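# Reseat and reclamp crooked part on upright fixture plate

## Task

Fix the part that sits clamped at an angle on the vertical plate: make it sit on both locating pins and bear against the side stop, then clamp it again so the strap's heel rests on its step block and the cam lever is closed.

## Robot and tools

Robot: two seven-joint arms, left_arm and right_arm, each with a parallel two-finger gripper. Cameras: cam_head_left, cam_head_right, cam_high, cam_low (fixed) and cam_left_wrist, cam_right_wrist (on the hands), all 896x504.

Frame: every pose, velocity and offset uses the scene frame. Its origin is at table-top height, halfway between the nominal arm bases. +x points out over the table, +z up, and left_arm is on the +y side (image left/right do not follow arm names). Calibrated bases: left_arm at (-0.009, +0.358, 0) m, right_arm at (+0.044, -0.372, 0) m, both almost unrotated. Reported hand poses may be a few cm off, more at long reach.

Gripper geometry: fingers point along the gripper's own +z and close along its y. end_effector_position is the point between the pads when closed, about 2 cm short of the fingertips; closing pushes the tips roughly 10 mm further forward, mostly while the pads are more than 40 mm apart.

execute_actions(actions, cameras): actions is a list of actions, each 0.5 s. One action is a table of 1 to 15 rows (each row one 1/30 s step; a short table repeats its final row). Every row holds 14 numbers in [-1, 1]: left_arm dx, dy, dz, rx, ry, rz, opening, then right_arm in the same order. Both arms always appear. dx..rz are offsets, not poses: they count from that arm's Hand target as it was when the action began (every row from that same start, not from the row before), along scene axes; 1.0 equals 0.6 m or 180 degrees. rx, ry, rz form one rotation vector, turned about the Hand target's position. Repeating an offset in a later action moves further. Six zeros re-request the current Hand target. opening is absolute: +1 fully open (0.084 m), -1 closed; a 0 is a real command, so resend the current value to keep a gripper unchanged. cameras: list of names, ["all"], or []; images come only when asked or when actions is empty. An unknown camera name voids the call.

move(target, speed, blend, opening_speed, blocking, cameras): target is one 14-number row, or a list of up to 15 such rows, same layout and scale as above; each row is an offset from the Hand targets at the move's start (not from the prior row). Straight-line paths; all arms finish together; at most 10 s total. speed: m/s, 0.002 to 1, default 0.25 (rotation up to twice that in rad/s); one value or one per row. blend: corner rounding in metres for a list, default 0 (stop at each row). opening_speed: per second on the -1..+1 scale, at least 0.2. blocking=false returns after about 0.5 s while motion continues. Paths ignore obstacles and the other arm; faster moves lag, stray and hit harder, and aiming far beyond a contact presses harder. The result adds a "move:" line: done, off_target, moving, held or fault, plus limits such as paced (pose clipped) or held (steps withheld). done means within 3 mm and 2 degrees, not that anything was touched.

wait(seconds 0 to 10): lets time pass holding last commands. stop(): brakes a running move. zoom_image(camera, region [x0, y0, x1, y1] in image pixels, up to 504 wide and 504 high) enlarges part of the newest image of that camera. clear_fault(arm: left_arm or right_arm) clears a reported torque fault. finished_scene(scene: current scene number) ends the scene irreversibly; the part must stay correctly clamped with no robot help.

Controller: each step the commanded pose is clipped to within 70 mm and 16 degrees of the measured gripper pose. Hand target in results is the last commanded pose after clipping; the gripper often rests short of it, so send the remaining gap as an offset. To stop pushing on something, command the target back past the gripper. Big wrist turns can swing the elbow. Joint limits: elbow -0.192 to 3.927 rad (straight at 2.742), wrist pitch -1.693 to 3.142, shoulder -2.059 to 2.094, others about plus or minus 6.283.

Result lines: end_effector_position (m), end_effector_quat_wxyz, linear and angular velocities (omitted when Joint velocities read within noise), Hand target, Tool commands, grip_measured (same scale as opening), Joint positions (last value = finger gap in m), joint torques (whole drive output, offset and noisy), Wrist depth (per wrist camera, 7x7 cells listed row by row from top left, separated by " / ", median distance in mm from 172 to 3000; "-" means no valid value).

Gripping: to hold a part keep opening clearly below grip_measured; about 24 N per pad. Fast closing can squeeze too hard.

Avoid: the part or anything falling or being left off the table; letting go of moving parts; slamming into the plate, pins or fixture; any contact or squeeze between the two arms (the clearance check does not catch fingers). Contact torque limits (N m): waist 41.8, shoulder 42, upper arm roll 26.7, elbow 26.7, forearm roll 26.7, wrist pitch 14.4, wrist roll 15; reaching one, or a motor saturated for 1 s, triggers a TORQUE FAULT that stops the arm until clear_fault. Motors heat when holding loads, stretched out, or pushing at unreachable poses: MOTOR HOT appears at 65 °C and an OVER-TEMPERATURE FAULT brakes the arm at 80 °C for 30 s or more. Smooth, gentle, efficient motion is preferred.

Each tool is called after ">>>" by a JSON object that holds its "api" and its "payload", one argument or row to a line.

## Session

>>> {"api": "execute_actions", "payload": {
  "actions": []
}}

>>> {"api": "zoom_image", "payload": {
  "camera": "cam_head_left",
  "region": [380, 150, 560, 310]
}}

>>> {"api": "zoom_image", "payload": {
  "camera": "cam_head_right",
  "region": [380, 150, 560, 310]
}}

Scene clock: 0.00 s.
left_arm: end_effector_position=(+0.3115, +0.4635, +0.2156) grip_measured=+1.00 end_effector_quat_wxyz=(-0.368, +0.242, +0.893, -0.094) | right_arm: end_effector_position=(+0.5852, -0.1593, +0.2923) grip_measured=+1.00 end_effector_quat_wxyz=(-0.131, +0.546, +0.822, +0.094)
Joint positions: left_arm=[0.541 0.233 -0.358 1.297 0.199 1.853 -2.494 0.084] | right_arm=[0.241 0.39 -0.004 1.787 0.326 1.445 -1.777 0.084]
Joint velocities: within noise
Joint torques (N m): no reading
Wrist depth (mm): cam_left_wrist=[287 1818 1957 705 640 574 521 / 301 363 702 631 569 517 474 / 336 352 606 563 512 468 436 / 698 381 439 515 471 435 407 / 622 438 445 474 438 406 381 / 561 507 464 436 404 377 355 / 501 463 432 399 374 352 333] | cam_right_wrist=[- - - 200 292 522 526 / - - - 215 338 503 507 / - - - 272 401 483 483 / 456 - - 439 444 467 467 / 443 444 210 242 432 452 451 / 425 427 429 376 420 437 433 / 413 415 416 418 414 420 421]
Hand target: left_arm +0.3115, +0.4635, +0.2156; -0.368, +0.242, +0.893, -0.094 | right_arm +0.5852, -0.1593, +0.2923; -0.131, +0.546, +0.822, +0.094
Tool commands: left_gripper/opening=+1.0 right_gripper/opening=+1.0

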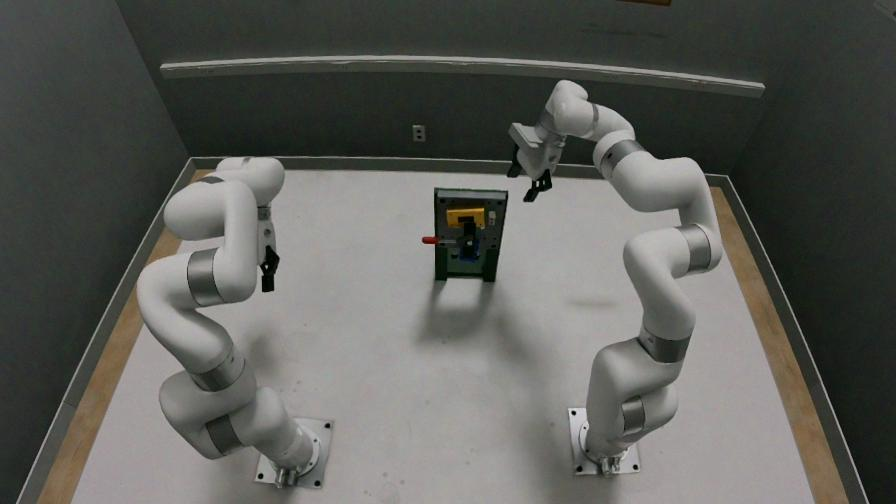

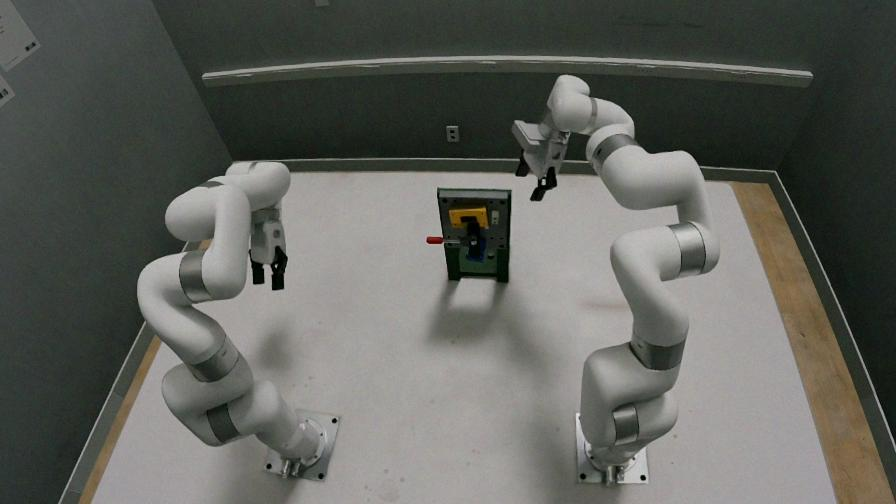

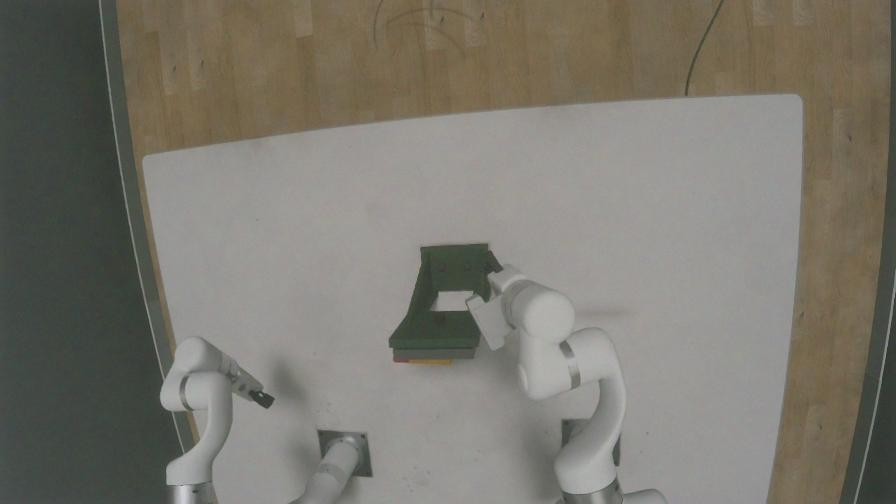

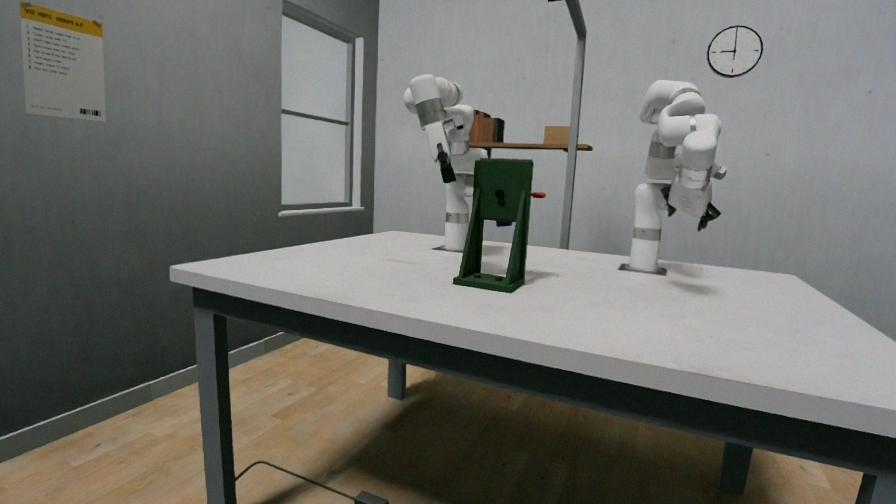

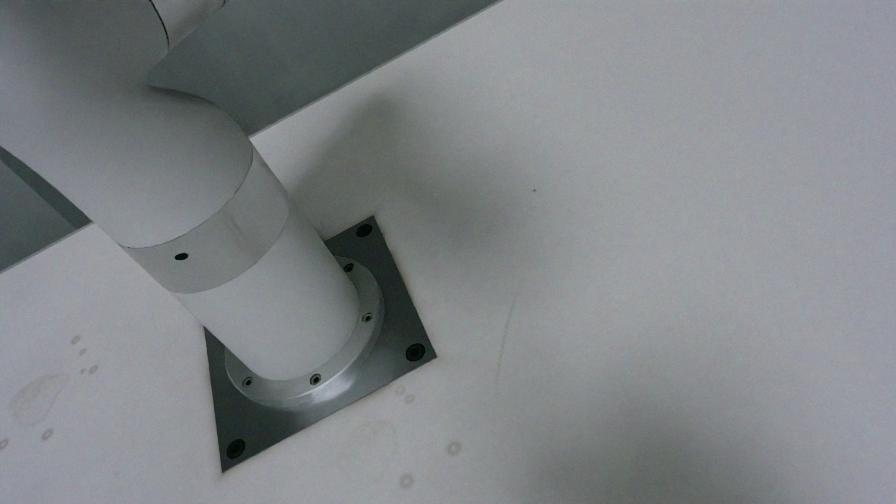

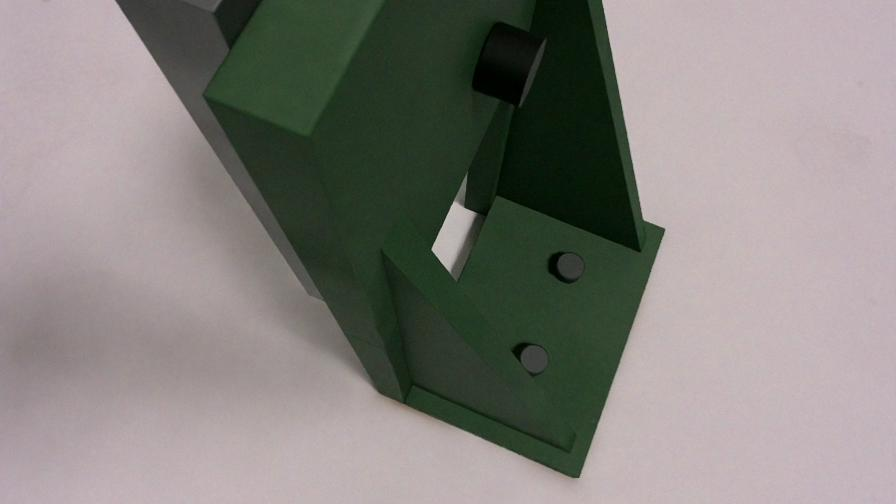

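Scaled by 2.800.

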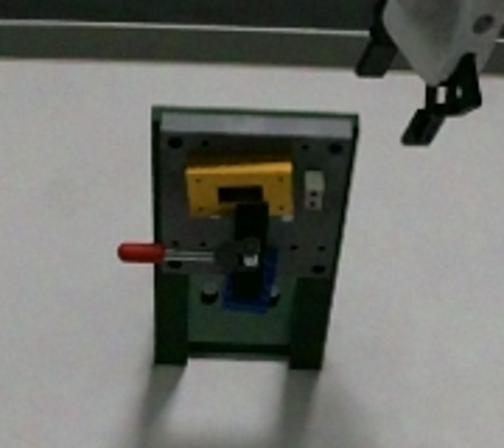

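Scaled by 2.800.

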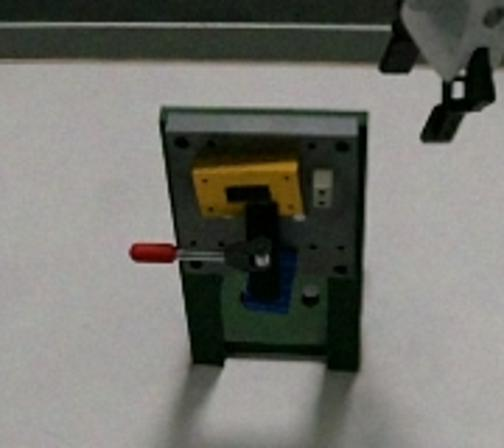

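>>> {"api": "move", "payload": {
  "target": [
    [0.1, -0.3, 0.224, -0.1122, -0.1391, -0.1308, 1, -0.275, -0.285, 0.113, -0.1231, -0.2153, 0.0866, 1],
    [0.1975, -0.631, 0.224, -0.2244, -0.2782, -0.2616, 0.0, -0.4583, 0.1737, -0.2073, -0.3077, -0.5383, 0.2166, 1]
  ],
  "speed": 0.6,
  "blend": [0.05, 0],
  "cameras": ["cam_head_left", "cam_head_right", "cam_left_wrist", "cam_right_wrist"]
}}

>>> {"api": "zoom_image", "payload": {
  "camera": "cam_head_left",
  "region": [400, 150, 560, 310]
}}

Scene clock: 22.47 s.
left_arm: end_effector_position=(+0.4300, +0.0849, +0.3500) grip_measured=-0.01 end_effector_quat_wxyz=(+0.119, +0.681, +0.712, -0.125) | right_arm: end_effector_position=(+0.3102, -0.0551, +0.1679) grip_measured=+1.00 end_effector_quat_wxyz=(+0.704, +0.034, +0.707, +0.064)
Joint positions: left_arm=[0.27 -0.003 -0.672 1.397 -0.335 1.27 -1.954 0.044] | right_arm=[-0.171 -1.26 1.731 0.432 -0.922 0.423 -0.455 0.084]
Joint torques (N m): left_arm=[-9.63 -8.36 -2.27 17.66 2.53 -3.83 1.25] | right_arm=[1.14 5.42 -14.87 5.6 3.35 3.51 1.24]
Wrist depth (mm): cam_left_wrist=[435 434 433 431 430 428 428 / 454 452 450 449 448 447 446 / 468 468 467 465 463 461 459 / 485 484 482 480 474 458 475 / 502 502 499 496 491 381 491 / 331 512 518 514 337 286 510 / 309 337 543 543 285 243 535] | cam_right_wrist=[246 263 281 305 321 355 398 / 320 378 314 386 336 569 667 / 528 652 314 1833 - 1882 1893 / 1772 1790 314 1833 - 1888 1882 / 1776 1767 313 1828 - 1862 1867 / 1767 1790 312 1809 269 321 1852 / 1767 1754 - 293 272 300 1862]
Hand target: left_arm +0.4300, +0.0849, +0.3500; +0.119, +0.681, +0.712, -0.125 | right_arm +0.3103, -0.0551, +0.1679; +0.704, +0.034, +0.707, +0.064
Off the commanded pose: left_arm 0.000 m, 0 deg | right_arm 0.000 m, 0 deg.
move: done; limits=paced
Images, in order (width x height): cam_head_left 896x504, cam_head_right 896x504, cam_left_wrist 896x504, cam_right_wrist 896x504.

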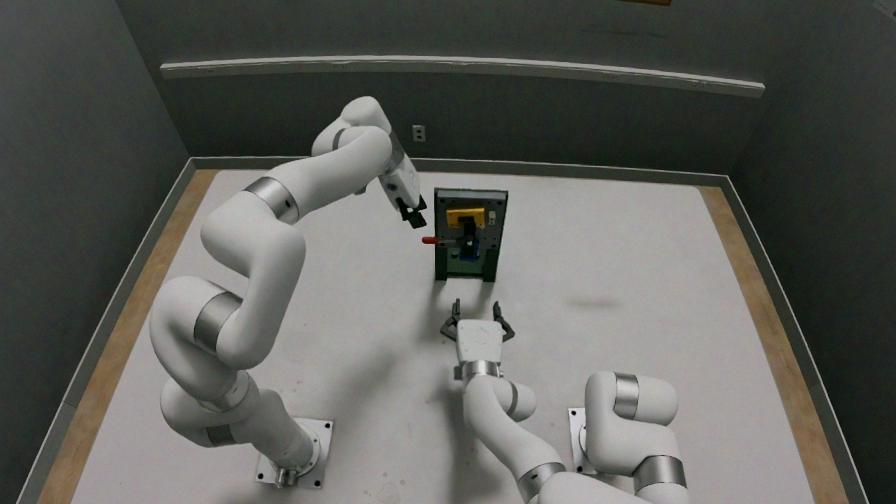

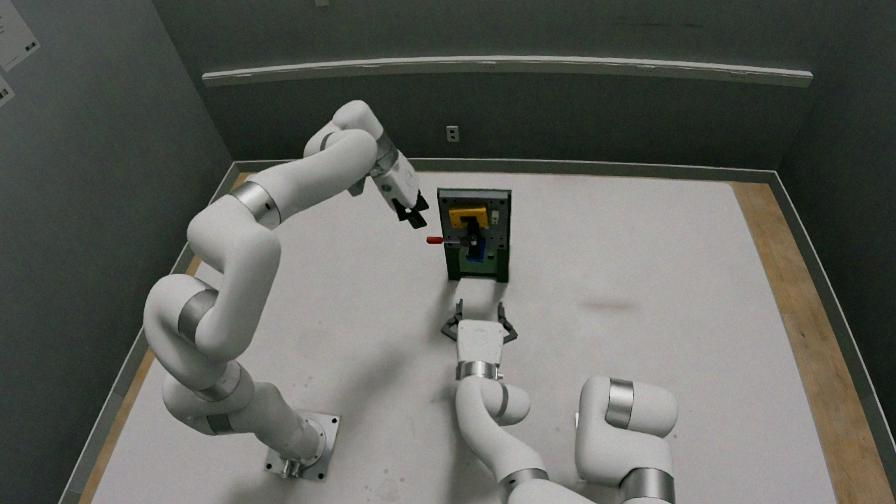

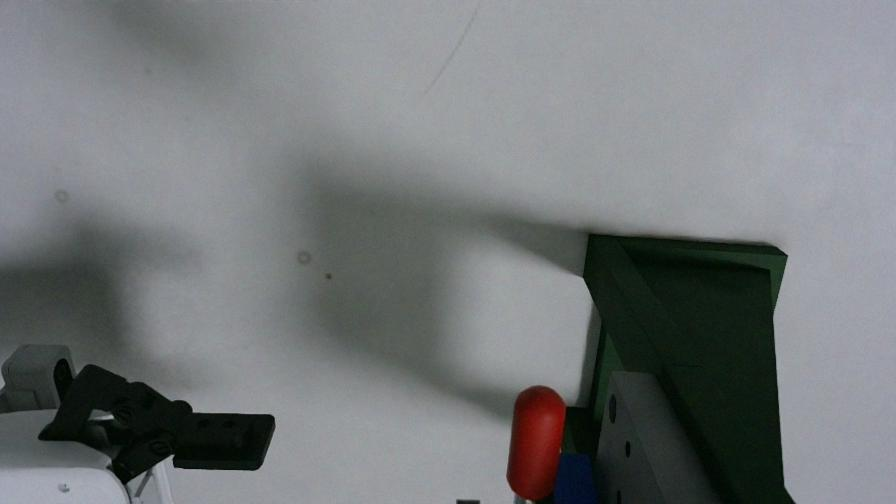

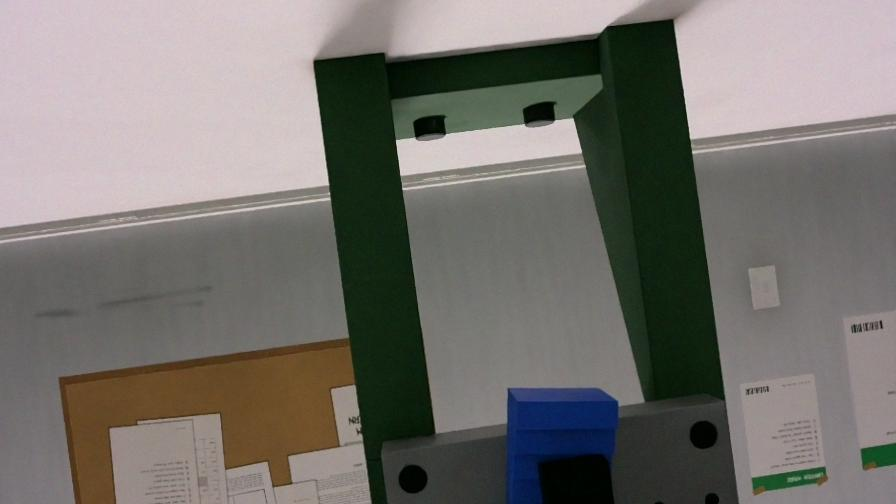

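Scaled by 3.150.

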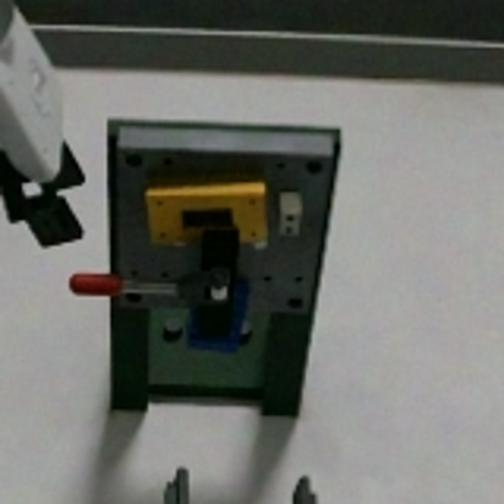

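>>> {"api": "move", "payload": {
  "target": [
    [0.0123, 0.0058, -0.0333, 0, 0, 0, 0.0, 0.13, 0.0493, 0, 0, 0, 0, 1],
    [0.0123, -0.0382, -0.155, 0, 0, 0, 0.0, 0.2363, 0.0493, 0, 0, 0, 0, 1]
  ],
  "speed": 0.25,
  "blend": [0.01, 0],
  "cameras": ["cam_head_left", "cam_head_right"]
}}

>>> {"api": "zoom_image", "payload": {
  "camera": "cam_head_left",
  "region": [400, 180, 540, 300]
}}

>>> {"api": "zoom_image", "payload": {
  "camera": "cam_head_right",
  "region": [400, 180, 540, 300]
}}

Scene clock: 42.77 s.
left_arm: end_effector_position=(+0.4374, +0.0620, +0.2570) grip_measured=-0.01 end_effector_quat_wxyz=(+0.119, +0.681, +0.712, -0.125) | right_arm: end_effector_position=(+0.4520, -0.0255, +0.1679) grip_measured=+1.00 end_effector_quat_wxyz=(+0.704, +0.035, +0.707, +0.064)
Joint positions: left_arm=[0.225 0.1 -0.705 1.223 -0.288 1 -1.965 0.044] | right_arm=[-0.732 -1.693 1.61 0.752 -1.224 -0.065 -0.095 0.084]
Joint torques (N m): left_arm=[-10.29 -8.72 -4.19 18.84 3.07 -4.02 -1.49] | right_arm=[-5.8 9.31 -27.02 1.61 -3.13 0.44 1.11]
Wrist depth (mm): cam_left_wrist=[346 345 344 342 341 341 339 / 360 359 357 356 355 352 352 / 372 370 370 368 366 366 364 / 385 383 382 380 379 374 372 / 399 397 395 394 393 314 352 / 417 411 405 408 412 254 269 / 427 229 216 213 222 204 214] | cam_right_wrist=[239 - 224 244 248 177 383 / - - 386 469 - 177 563 / - - 1626 1677 - 176 1715 / - - 1673 1681 - 176 1706 / - - 1653 1681 - 176 1723 / - - 1630 1661 - 176 1728 / - - 1657 1673 - 182 177]
Hand target: left_arm +0.4374, +0.0620, +0.2570; +0.119, +0.681, +0.712, -0.125 | right_arm +0.4520, -0.0255, +0.1679; +0.704, +0.034, +0.707, +0.064
Off the commanded pose: left_arm 0.000 m, 0 deg | right_arm 0.000 m, 0 deg.
move: done
Images, in order (width x height): cam_head_left 896x504, cam_head_right 896x504.

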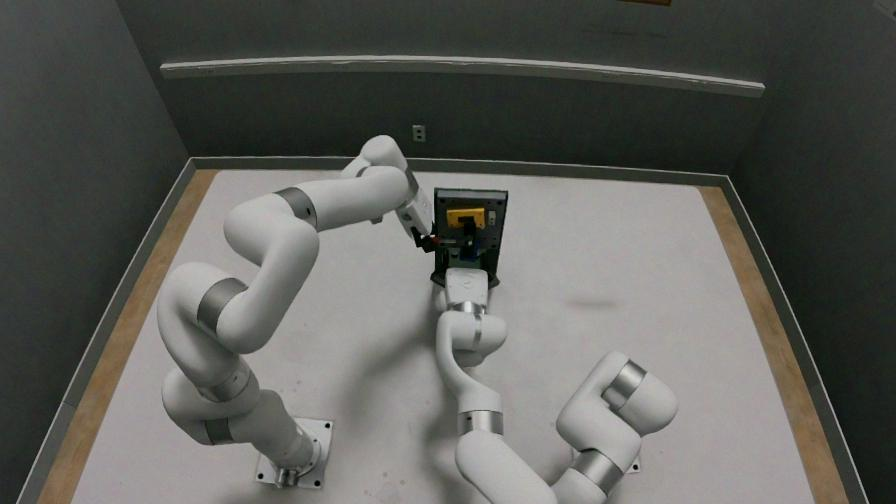

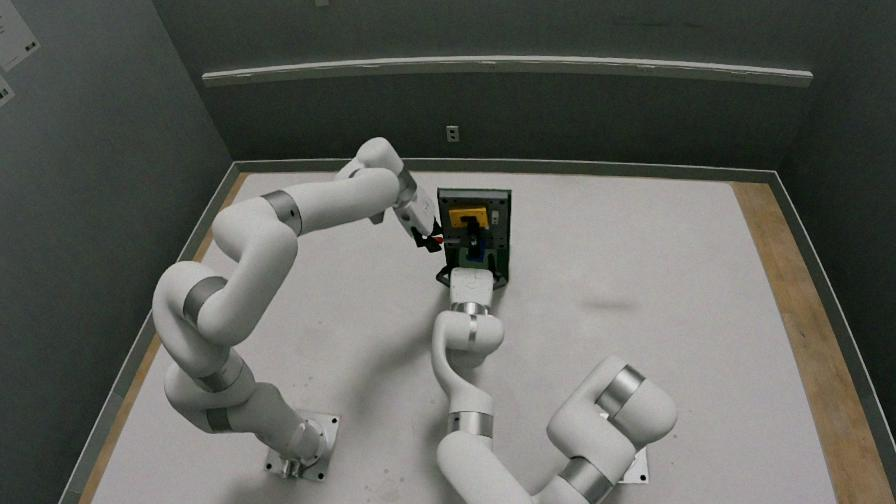

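Scaled by 3.600.

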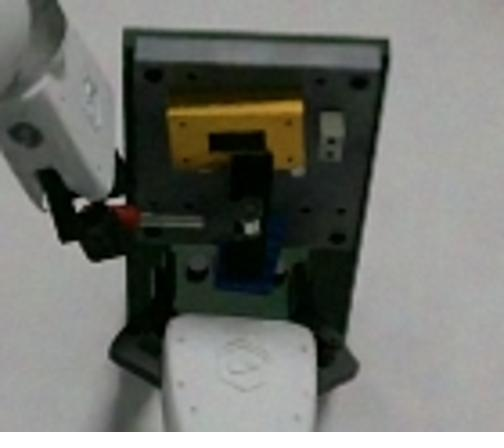

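Scaled by 3.600.

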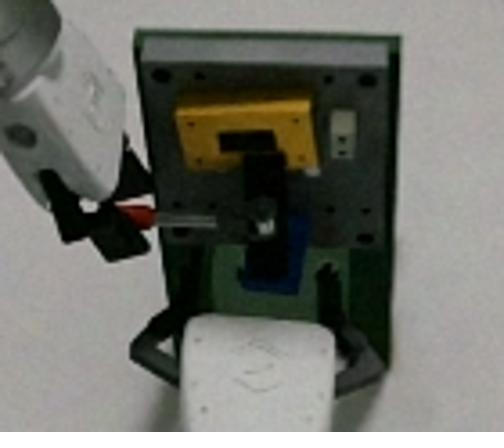

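>>> {"api": "move", "payload": {
  "target": [
    [0, 0, 0, 0, 0, 0, 0.0, 0, -0.015, 0, 0, 0, 0, 1],
    [0, 0, 0, 0, 0, 0, -0.8, 0, -0.015, 0, 0, 0, 0, -0.5]
  ],
  "speed": 0.1,
  "opening_speed": 1.5,
  "cameras": ["cam_head_left"]
}}

>>> {"api": "zoom_image", "payload": {
  "camera": "cam_head_left",
  "region": [400, 180, 540, 300]
}}

Scene clock: 49.27 s.
left_arm: end_effector_position=(+0.4370, +0.0621, +0.2569) grip_measured=-0.34 end_effector_quat_wxyz=(+0.119, +0.681, +0.712, -0.126) | right_arm: end_effector_position=(+0.4520, -0.0345, +0.1679) grip_measured=-0.08 end_effector_quat_wxyz=(+0.704, +0.034, +0.707, +0.064)
Joint positions: left_arm=[0.225 0.1 -0.705 1.223 -0.288 1.001 -1.965 0.029] | right_arm=[-0.724 -1.753 1.595 0.73 -1.23 -0.123 -0.059 0.041]
Joint torques (N m): left_arm=[21.79 -9.98 13.91 19.42 0.57 -14.85 -1.26] | right_arm=[-2.44 9.43 -20.73 -7.09 1.33 1.42 0.88]
Wrist depth (mm): cam_left_wrist=[346 345 343 342 340 339 338 / 360 359 357 356 354 353 352 / 373 371 369 368 367 366 363 / 385 384 382 381 378 373 372 / 398 398 395 394 392 312 330 / 418 416 414 412 410 253 265 / 428 427 244 423 427 205 213] | cam_right_wrist=[243 - 227 245 249 177 352 / 316 - 392 471 - 177 533 / - - 1619 1686 - 178 1698 / - - 1649 1665 - 185 178 / - - 1661 1677 - 177 178 / - - 1649 1690 - 182 178 / - - 1661 1698 - 1698 177]
Hand target: left_arm +0.4374, +0.0620, +0.2570; +0.119, +0.681, +0.712, -0.125 | right_arm +0.4520, -0.0345, +0.1679; +0.704, +0.034, +0.707, +0.064
Off the commanded pose: left_arm 0.000 m, 0 deg | right_arm 0.000 m, 0 deg.
move: done
Images, in order (width x height): cam_head_left 896x504.

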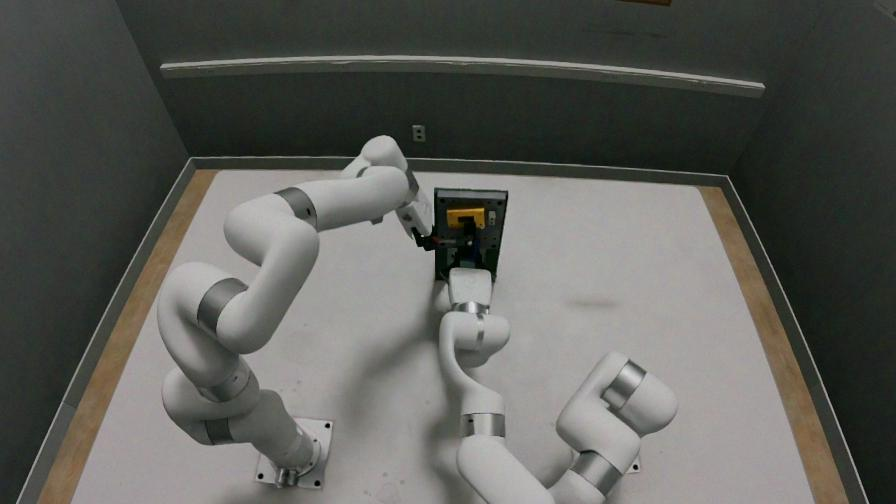

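Scaled by 3.600.

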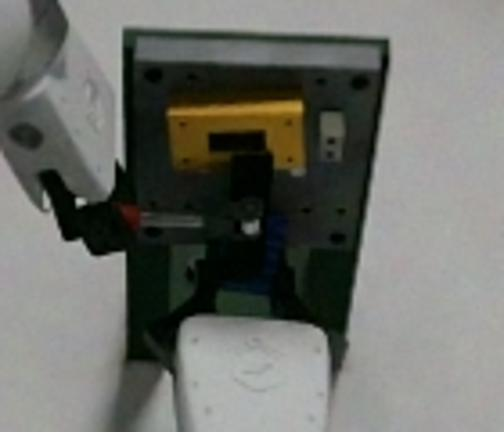

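>>> {"api": "move", "payload": {
  "target": [-0.01, 0, 0, 0, 0, 0, -0.8, 0, 0, 0, 0, 0, 0, -0.5],
  "speed": 0.05,
  "cameras": []
}}

Scene clock: 54.93 s.
left_arm: end_effector_position=(+0.4310, +0.0621, +0.2569) grip_measured=-0.61 end_effector_quat_wxyz=(+0.119, +0.681, +0.712, -0.126) | right_arm: end_effector_position=(+0.4520, -0.0345, +0.1679) grip_measured=-0.08 end_effector_quat_wxyz=(+0.704, +0.034, +0.707, +0.064)
Joint positions: left_arm=[0.227 0.077 -0.707 1.203 -0.306 0.999 -1.957 0.017] | right_arm=[-0.724 -1.753 1.595 0.73 -1.23 -0.123 -0.059 0.041]
Joint torques (N m): left_arm=[25.76 -9.9 11.45 14.71 0.87 -14.6 0.93] | right_arm=[-9.38 11.52 -17.45 -4.93 1.52 3.93 -0.62]
Wrist depth (mm): cam_left_wrist=[346 345 344 343 341 340 339 / 360 359 358 356 355 354 352 / 372 371 370 368 367 365 364 / 385 384 382 380 379 373 372 / 398 397 396 393 392 311 330 / 418 415 414 412 411 254 264 / 429 426 244 423 422 206 204] | cam_right_wrist=[242 - 227 244 249 177 352 / 315 - 392 470 - 177 531 / - - 1607 1673 - 178 1728 / - - 1669 1661 - 185 178 / - - 1649 1694 - 177 178 / - - 1645 1661 - 182 177 / - - 1649 1665 - 1702 177]
Hand target: left_arm +0.4314, +0.0620, +0.2570; +0.119, +0.681, +0.712, -0.125 | right_arm +0.4520, -0.0345, +0.1679; +0.704, +0.034, +0.707, +0.064
Off the commanded pose: left_arm 0.000 m, 0 deg | right_arm 0.000 m, 0 deg.
move: done
No camera images: "cameras" was empty.

>>> {"api": "move", "payload": {
  "target": [
    [-0.029, -0.0032, 0, 0, 0, 0.0556, -0.8, 0, 0, 0, 0, 0, 0, -0.5],
    [-0.0555, -0.0112, 0, 0, 0, 0.111, -0.8, 0, 0, 0, 0, 0, 0, -0.5],
    [-0.0847, -0.0267, 0, 0, 0, 0.1778, -0.8, 0, 0, 0, 0, 0, 0, -0.5],
    [-0.1122, -0.0498, 0, 0, 0, 0.25, -0.8, 0, 0, 0, 0, 0, 0, -0.5]
  ],
  "speed": 0.12,
  "blend": [0.003, 0.003, 0.003, 0],
  "cameras": ["cam_head_left", "cam_head_right"]
}}

>>> {"api": "zoom_image", "payload": {
  "camera": "cam_head_left",
  "region": [420, 180, 520, 280]
}}

>>> {"api": "zoom_image", "payload": {
  "camera": "cam_head_right",
  "region": [420, 180, 520, 280]
}}

Scene clock: 67.17 s.
left_arm: end_effector_position=(+0.3641, +0.0321, +0.2570) grip_measured=-0.62 end_effector_quat_wxyz=(+0.159, +0.357, +0.918, -0.070) | right_arm: end_effector_position=(+0.4521, -0.0346, +0.1679) grip_measured=-0.08 end_effector_quat_wxyz=(+0.704, +0.034, +0.707, +0.064)
Joint positions: left_arm=[0.232 -0.272 -0.87 0.907 -0.36 0.763 -2.851 0.017] | right_arm=[-0.724 -1.753 1.595 0.73 -1.23 -0.123 -0.06 0.041]
Joint torques (N m): left_arm=[13.71 -11.78 7.25 24.42 3.38 -3.68 -1.91] | right_arm=[-7.19 16.67 -23.51 -5.08 0.07 3.94 -1.24]
Wrist depth (mm): cam_left_wrist=[342 345 343 342 341 341 339 / 182 356 357 356 355 354 353 / - 196 369 368 368 365 365 / - 180 378 380 379 378 377 / - 178 193 393 392 391 390 / 177 178 186 203 406 400 408 / - 194 193 192 213 330 423] | cam_right_wrist=[242 - 226 244 249 177 353 / 315 - 391 470 456 177 532 / - - 1611 1681 - 179 1745 / - - 1681 1686 - 185 178 / - - 1657 1690 - 177 178 / - - 1626 1681 - 183 177 / - - 1645 1698 - 191 177]
Hand target: left_arm +0.3641, +0.0321, +0.2570; +0.158, +0.357, +0.918, -0.070 | right_arm +0.4520, -0.0345, +0.1679; +0.704, +0.034, +0.707, +0.064
Off the commanded pose: left_arm 0.000 m, 0 deg | right_arm 0.000 m, 0 deg.
move: done
Images, in order (width x height): cam_head_left 896x504, cam_head_right 896x504.

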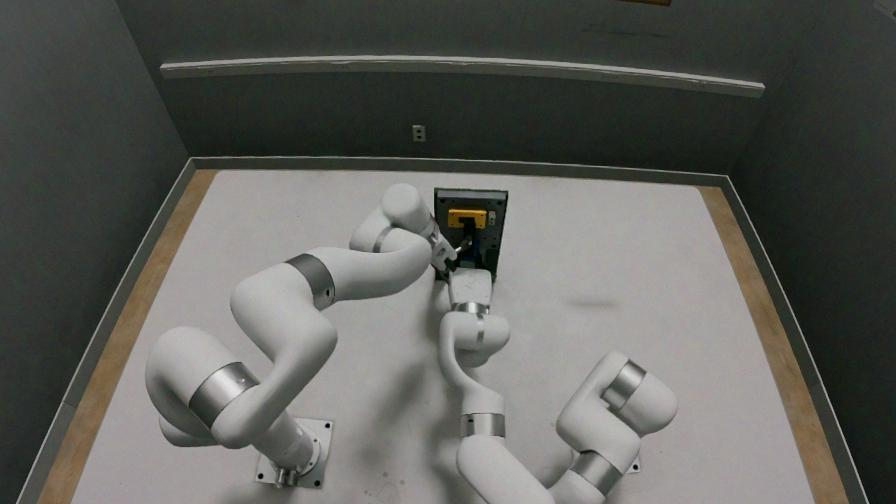

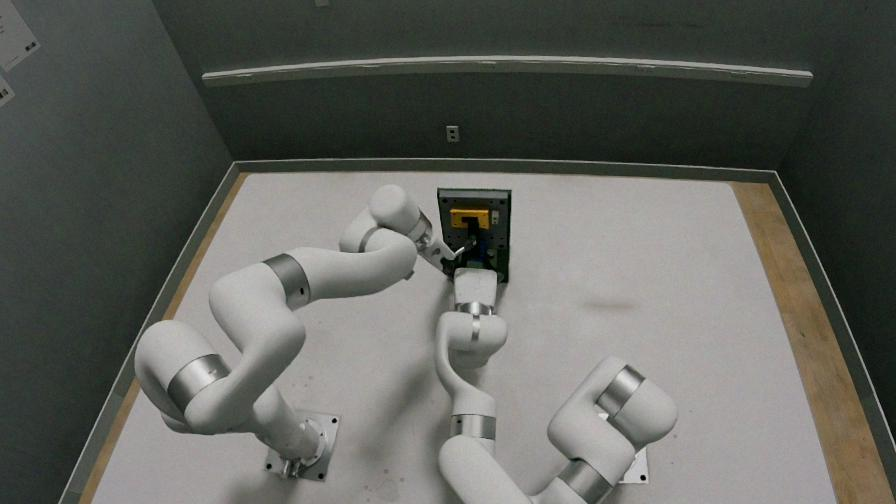

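Scaled by 5.040.

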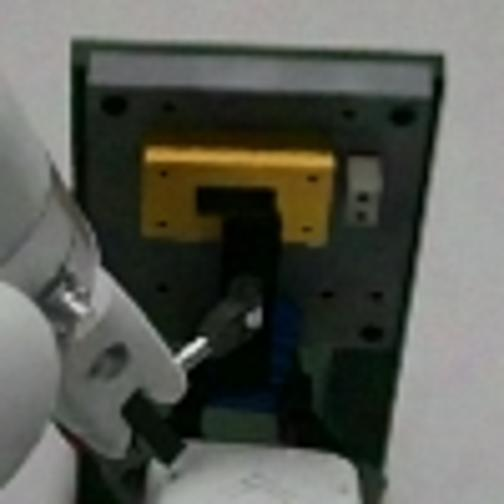

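Scaled by 5.040.

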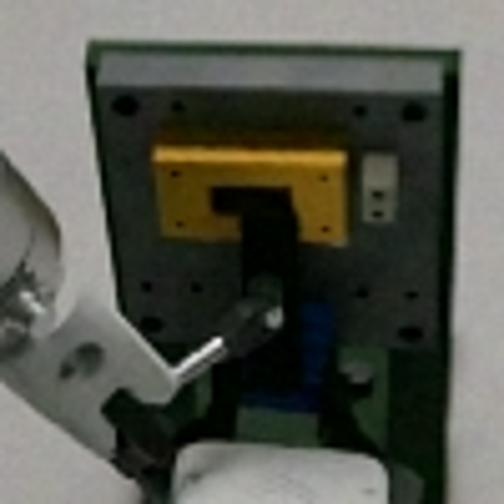

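>>> {"api": "move", "payload": {
  "target": [
    [0, 0, 0, 0, 0, 0, 0.0, 0, 0, 0, 0, 0, 0, -0.5],
    [-0.0283, 0.0283, 0.11, 0, 0, 0, 0.0, 0, 0, 0, 0, 0, 0, -0.5],
    [0.0598, 0.1548, 0.1383, -0.1317, -0.0547, -0.1167, -1, 0, 0, 0, 0, 0, 0, -0.5],
    [0.164, 0.0598, 0.08, -0.2633, -0.1093, -0.2334, -1, 0, 0, 0, 0, 0, 0, -0.5],
    [0.164, 0.0215, 0.08, -0.2633, -0.1093, -0.2334, -1, 0, 0, 0, 0, 0, 0, -0.5]
  ],
  "speed": [0.3, 0.35, 0.35, 0.35, 0.08],
  "blend": [0, 0.02, 0, 0.003, 0],
  "cameras": ["cam_head_left", "cam_head_right", "cam_left_wrist"]
}}

>>> {"api": "zoom_image", "payload": {
  "camera": "cam_head_left",
  "region": [430, 190, 510, 250]
}}

>>> {"api": "zoom_image", "payload": {
  "camera": "cam_head_right",
  "region": [430, 190, 510, 250]
}}

Scene clock: 92.83 s.
left_arm: end_effector_position=(+0.4645, +0.0583, +0.3045) grip_measured=-1.00 end_effector_quat_wxyz=(+0.398, +0.562, +0.596, -0.414) | right_arm: end_effector_position=(+0.4520, -0.0345, +0.1679) grip_measured=-0.08 end_effector_quat_wxyz=(+0.704, +0.034, +0.707, +0.064)
Joint positions: left_arm=[-0.011 0.115 -0.169 1.093 -1.364 1.205 -1.101 0] | right_arm=[-0.724 -1.753 1.595 0.73 -1.23 -0.123 -0.06 0.041]
Joint torques (N m): left_arm=[13.12 -15.66 -0.23 21.07 -3.86 -6.54 -0.11] | right_arm=[1.29 16.7 -26.15 -6.1 -0.23 2.87 -1.05]
Wrist depth (mm): cam_left_wrist=[473 463 455 446 438 193 203 / 229 220 210 240 232 185 195 / 232 216 220 236 235 180 187 / 266 298 283 243 240 174 697 / 1126 2138 2125 - - - 2206 / 2020 - 201 221 - - 2158 / 1957 1985 - 216 - - 2068] | cam_right_wrist=[242 - 226 244 248 177 352 / 315 - 395 472 457 177 530 / - - 1615 1677 - 179 1706 / - - 1649 1686 - 185 178 / - - 1677 1694 - 177 178 / - - 1638 1698 - 183 177 / - - 1649 1677 - 191 177]
Hand target: left_arm +0.4645, +0.0583, +0.3045; +0.398, +0.562, +0.596, -0.414 (not the last commanded pose) | right_arm +0.4520, -0.0345, +0.1679; +0.704, +0.034, +0.707, +0.064
Tool commands: left_gripper/opening=-1.0 right_gripper/opening=-0.5
Off the commanded pose: left_arm 0.013 m, 1 deg | right_arm 0.000 m, 0 deg.
TORQUE FAULT: the external load on joint 3 (upper arm roll) of the left arm reached its load limit, and that arm stopped. The contact can be on any part of that arm beyond that joint, not only on its tool. A torque fault puts only its own arm into a fault stop. That arm's remaining commands of this call were not run. The hold on joint 3 (upper arm roll) of that arm was moved back by the arm itself, up to 3 degrees, as the stop began, but a joint of that arm was then at its load limit, so every hold on that arm was set where that arm was. That arm may still press on what stopped it. That arm is still stopped at the end of this call. While its stop runs, that arm, its gripper or tool too, takes no new command.
CLEAR FAULT: the left arm stays stopped (state 4) until you call clear_fault(arm="left_arm").
End effector pose when the fault began: left_arm: position (+0.4630, +0.0517, +0.3051), quat_wxyz (+0.398, +0.565, +0.593, -0.413)
Joint positions when the fault began: left_arm=[-0.008 0.116 -0.189 1.096 -1.366 1.192 -1.101 0]
move: fault (left_arm)
Images, in order (width x height): cam_head_left 896x504, cam_head_right 896x504, cam_left_wrist 896x504.

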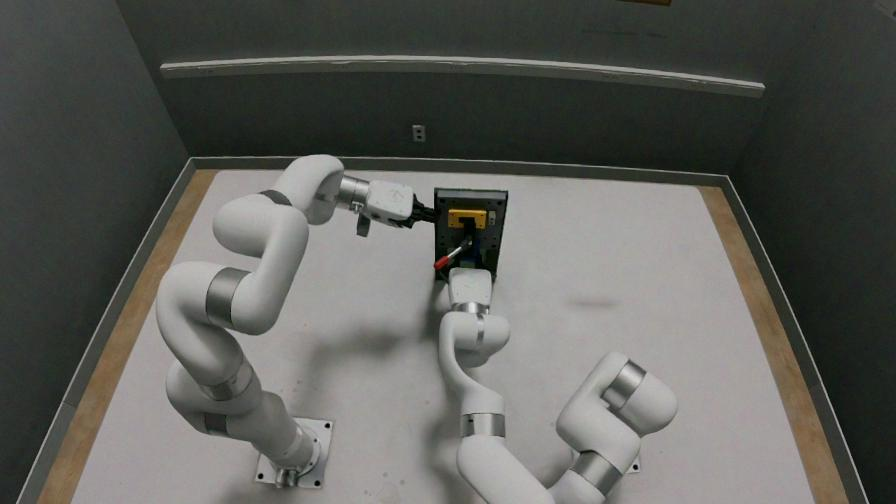

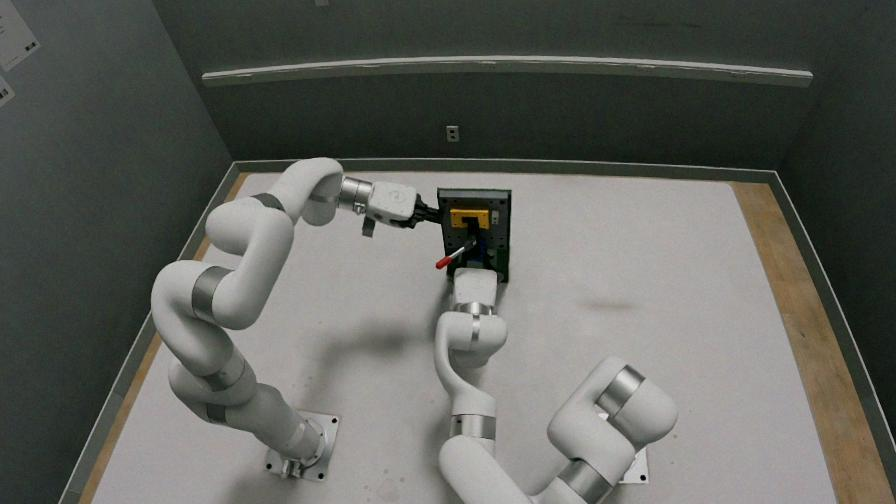

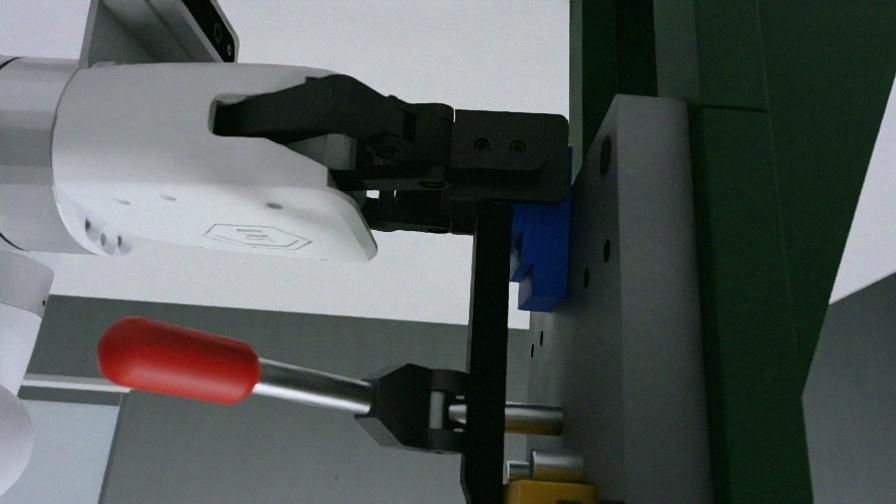

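Scaled by 6.300.

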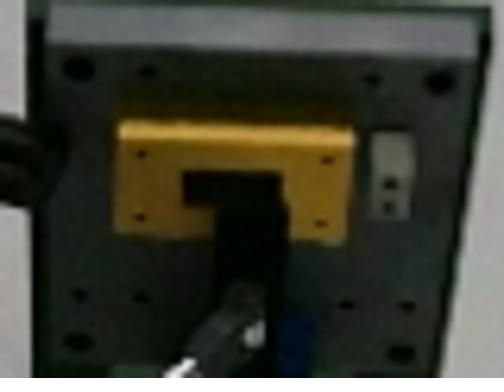

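Scaled by 6.300.

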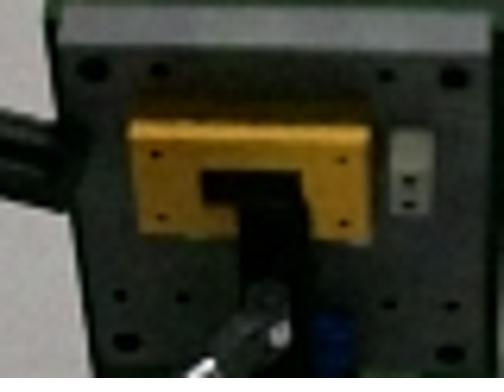

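>>> {"api": "clear_fault", "payload": {
  "arm": "left_arm"
}}

>>> {"api": "move", "payload": {
  "target": [-0.01, 0.025, 0, 0, 0, 0, -1, 0, 0, 0, 0, 0, 0, -0.5],
  "speed": 0.15,
  "cameras": ["cam_left_wrist", "cam_head_left"]
}}

>>> {"api": "zoom_image", "payload": {
  "camera": "cam_left_wrist",
  "region": [440, 380, 680, 504]
}}

>>> {"api": "zoom_image", "payload": {
  "camera": "cam_head_left",
  "region": [400, 180, 520, 280]
}}

Scene clock: 101.23 s.
left_arm: end_effector_position=(+0.4645, +0.0583, +0.3045) grip_measured=-1.00 end_effector_quat_wxyz=(+0.398, +0.562, +0.596, -0.414) | right_arm: end_effector_position=(+0.4520, -0.0345, +0.1679) grip_measured=-0.08 end_effector_quat_wxyz=(+0.704, +0.034, +0.707, +0.064)
Joint positions: left_arm=[-0.011 0.115 -0.169 1.093 -1.364 1.205 -1.101 0] | right_arm=[-0.724 -1.753 1.595 0.73 -1.23 -0.123 -0.06 0.041]
Joint torques (N m): left_arm=[13.3 -15.66 -0.26 21.08 -3.88 -6.45 -0.08] | right_arm=[0.87 15.88 -25.8 -7.17 -0.3 1.76 -0.78]
Wrist depth (mm): cam_left_wrist=[472 464 455 446 439 193 203 / 229 220 214 241 233 185 195 / 232 217 220 236 235 180 187 / 266 298 283 242 240 174 696 / 1123 2112 2138 - - - 2192 / 2008 - 201 221 - - 2151 / 1979 2002 - 216 - - 2050] | cam_right_wrist=[242 - 227 244 249 177 353 / 315 - 392 470 455 177 530 / - - 1596 1681 - 179 1723 / - - 1665 1690 - 185 178 / - - 1681 1698 - 177 178 / - - 1649 1661 - 183 177 / - - 1669 1649 - 191 177]
Hand target: left_arm +0.4645, +0.0583, +0.3045; +0.398, +0.562, +0.596, -0.414 (not the last commanded pose) | right_arm +0.4520, -0.0345, +0.1679; +0.704, +0.034, +0.707, +0.064
Tool commands: left_gripper/opening=-1.0 right_gripper/opening=-0.5
Off the commanded pose: left_arm 0.013 m, 1 deg | right_arm 0.000 m, 0 deg.
TORQUE FAULT, CONTINUED: the left arm's stop, for the torque fault of joint 3 (upper arm roll) that an earlier result reported, is over. The call counts as one of the actions that you can send in this scene. The hold on joint 3 (upper arm roll) of that arm was moved back by the arm itself, up to 3 degrees, as the stop began, but a joint of that arm was then at its load limit, so every hold on that arm was set where that arm was. That arm's target is now where it stood when the stop ended, not its last command. That arm's gripper keeps its grip as last carried out, and that arm accepts commands again: back off and push less far.
CLEAR FAULT: your call cleared the left arm's torque fault. If a joint's load stays at its limit, that arm stops again at once.

Scene clock: 102.10 s.
left_arm: end_effector_position=(+0.4585, +0.0732, +0.3045) grip_measured=-1.00 end_effector_quat_wxyz=(+0.398, +0.562, +0.596, -0.414) | right_arm: end_effector_position=(+0.4520, -0.0345, +0.1679) grip_measured=-0.08 end_effector_quat_wxyz=(+0.704, +0.034, +0.707, +0.064)
Joint positions: left_arm=[0.008 0.089 -0.153 1.063 -1.353 1.235 -1.09 0] | right_arm=[-0.724 -1.753 1.595 0.73 -1.23 -0.123 -0.06 0.041]
Joint torques (N m): left_arm=[9.89 -18.49 1.77 11.49 1.92 2.34 1.21] | right_arm=[1.24 15.7 -25.86 -7.22 -0.61 1.35 -0.6]
Wrist depth (mm): cam_left_wrist=[471 464 454 446 422 213 222 / 255 238 235 493 365 202 215 / 246 231 237 244 246 195 205 / 264 281 274 298 253 188 689 / 1121 2138 2145 1010 248 182 991 / 2050 183 203 238 179 177 2158 / 1946 2014 2020 231 208 - 2087] | cam_right_wrist=[242 - 226 244 249 177 351 / 314 - 392 470 457 177 533 / - - 1615 1669 - 179 1719 / - - 1665 1694 - 185 178 / - - 1630 1681 - 177 178 / - - 1649 1686 - 182 177 / - - 1642 1686 - 191 177]
Hand target: left_arm +0.4585, +0.0733, +0.3045; +0.398, +0.562, +0.596, -0.414 | right_arm +0.4520, -0.0345, +0.1679; +0.704, +0.034, +0.707, +0.064
Off the commanded pose: left_arm 0.000 m, 0 deg | right_arm 0.000 m, 0 deg.
move: done
Images, in order (width x height): cam_head_left 896x504, cam_left_wrist 896x504.

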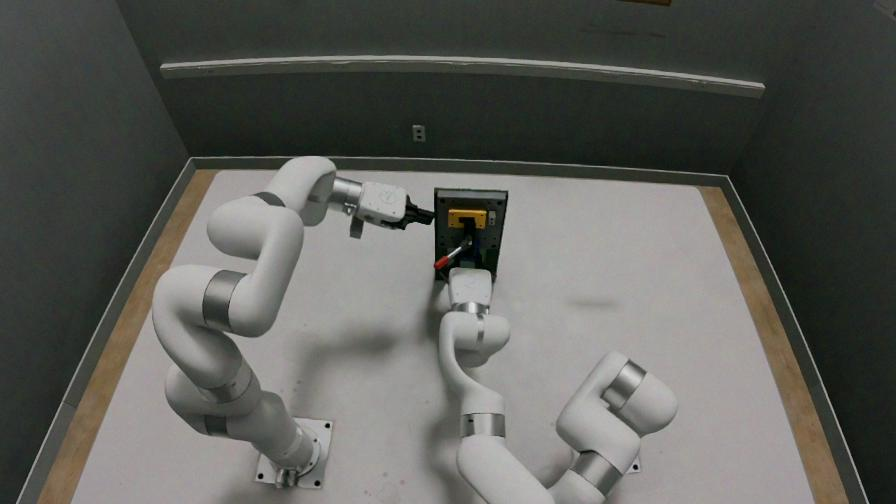

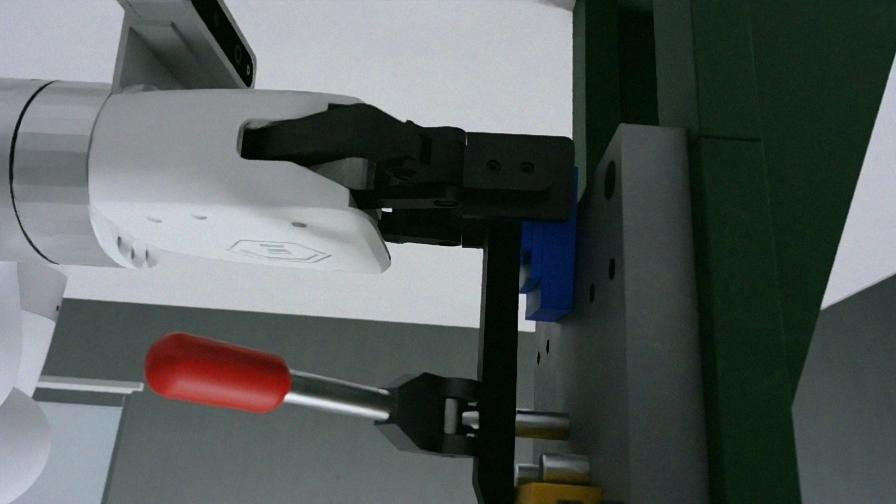

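Scaled by 2.100.

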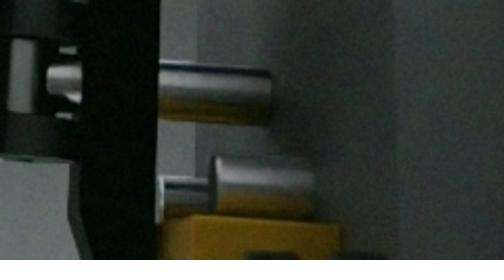

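Scaled by 4.200.

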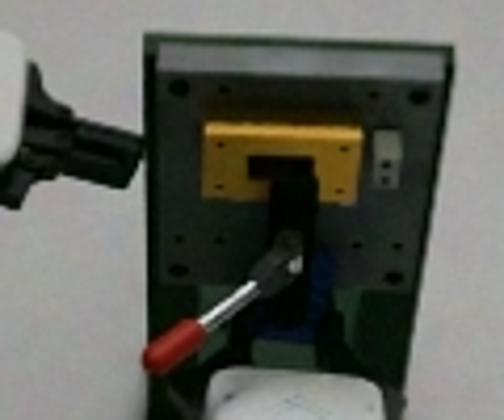

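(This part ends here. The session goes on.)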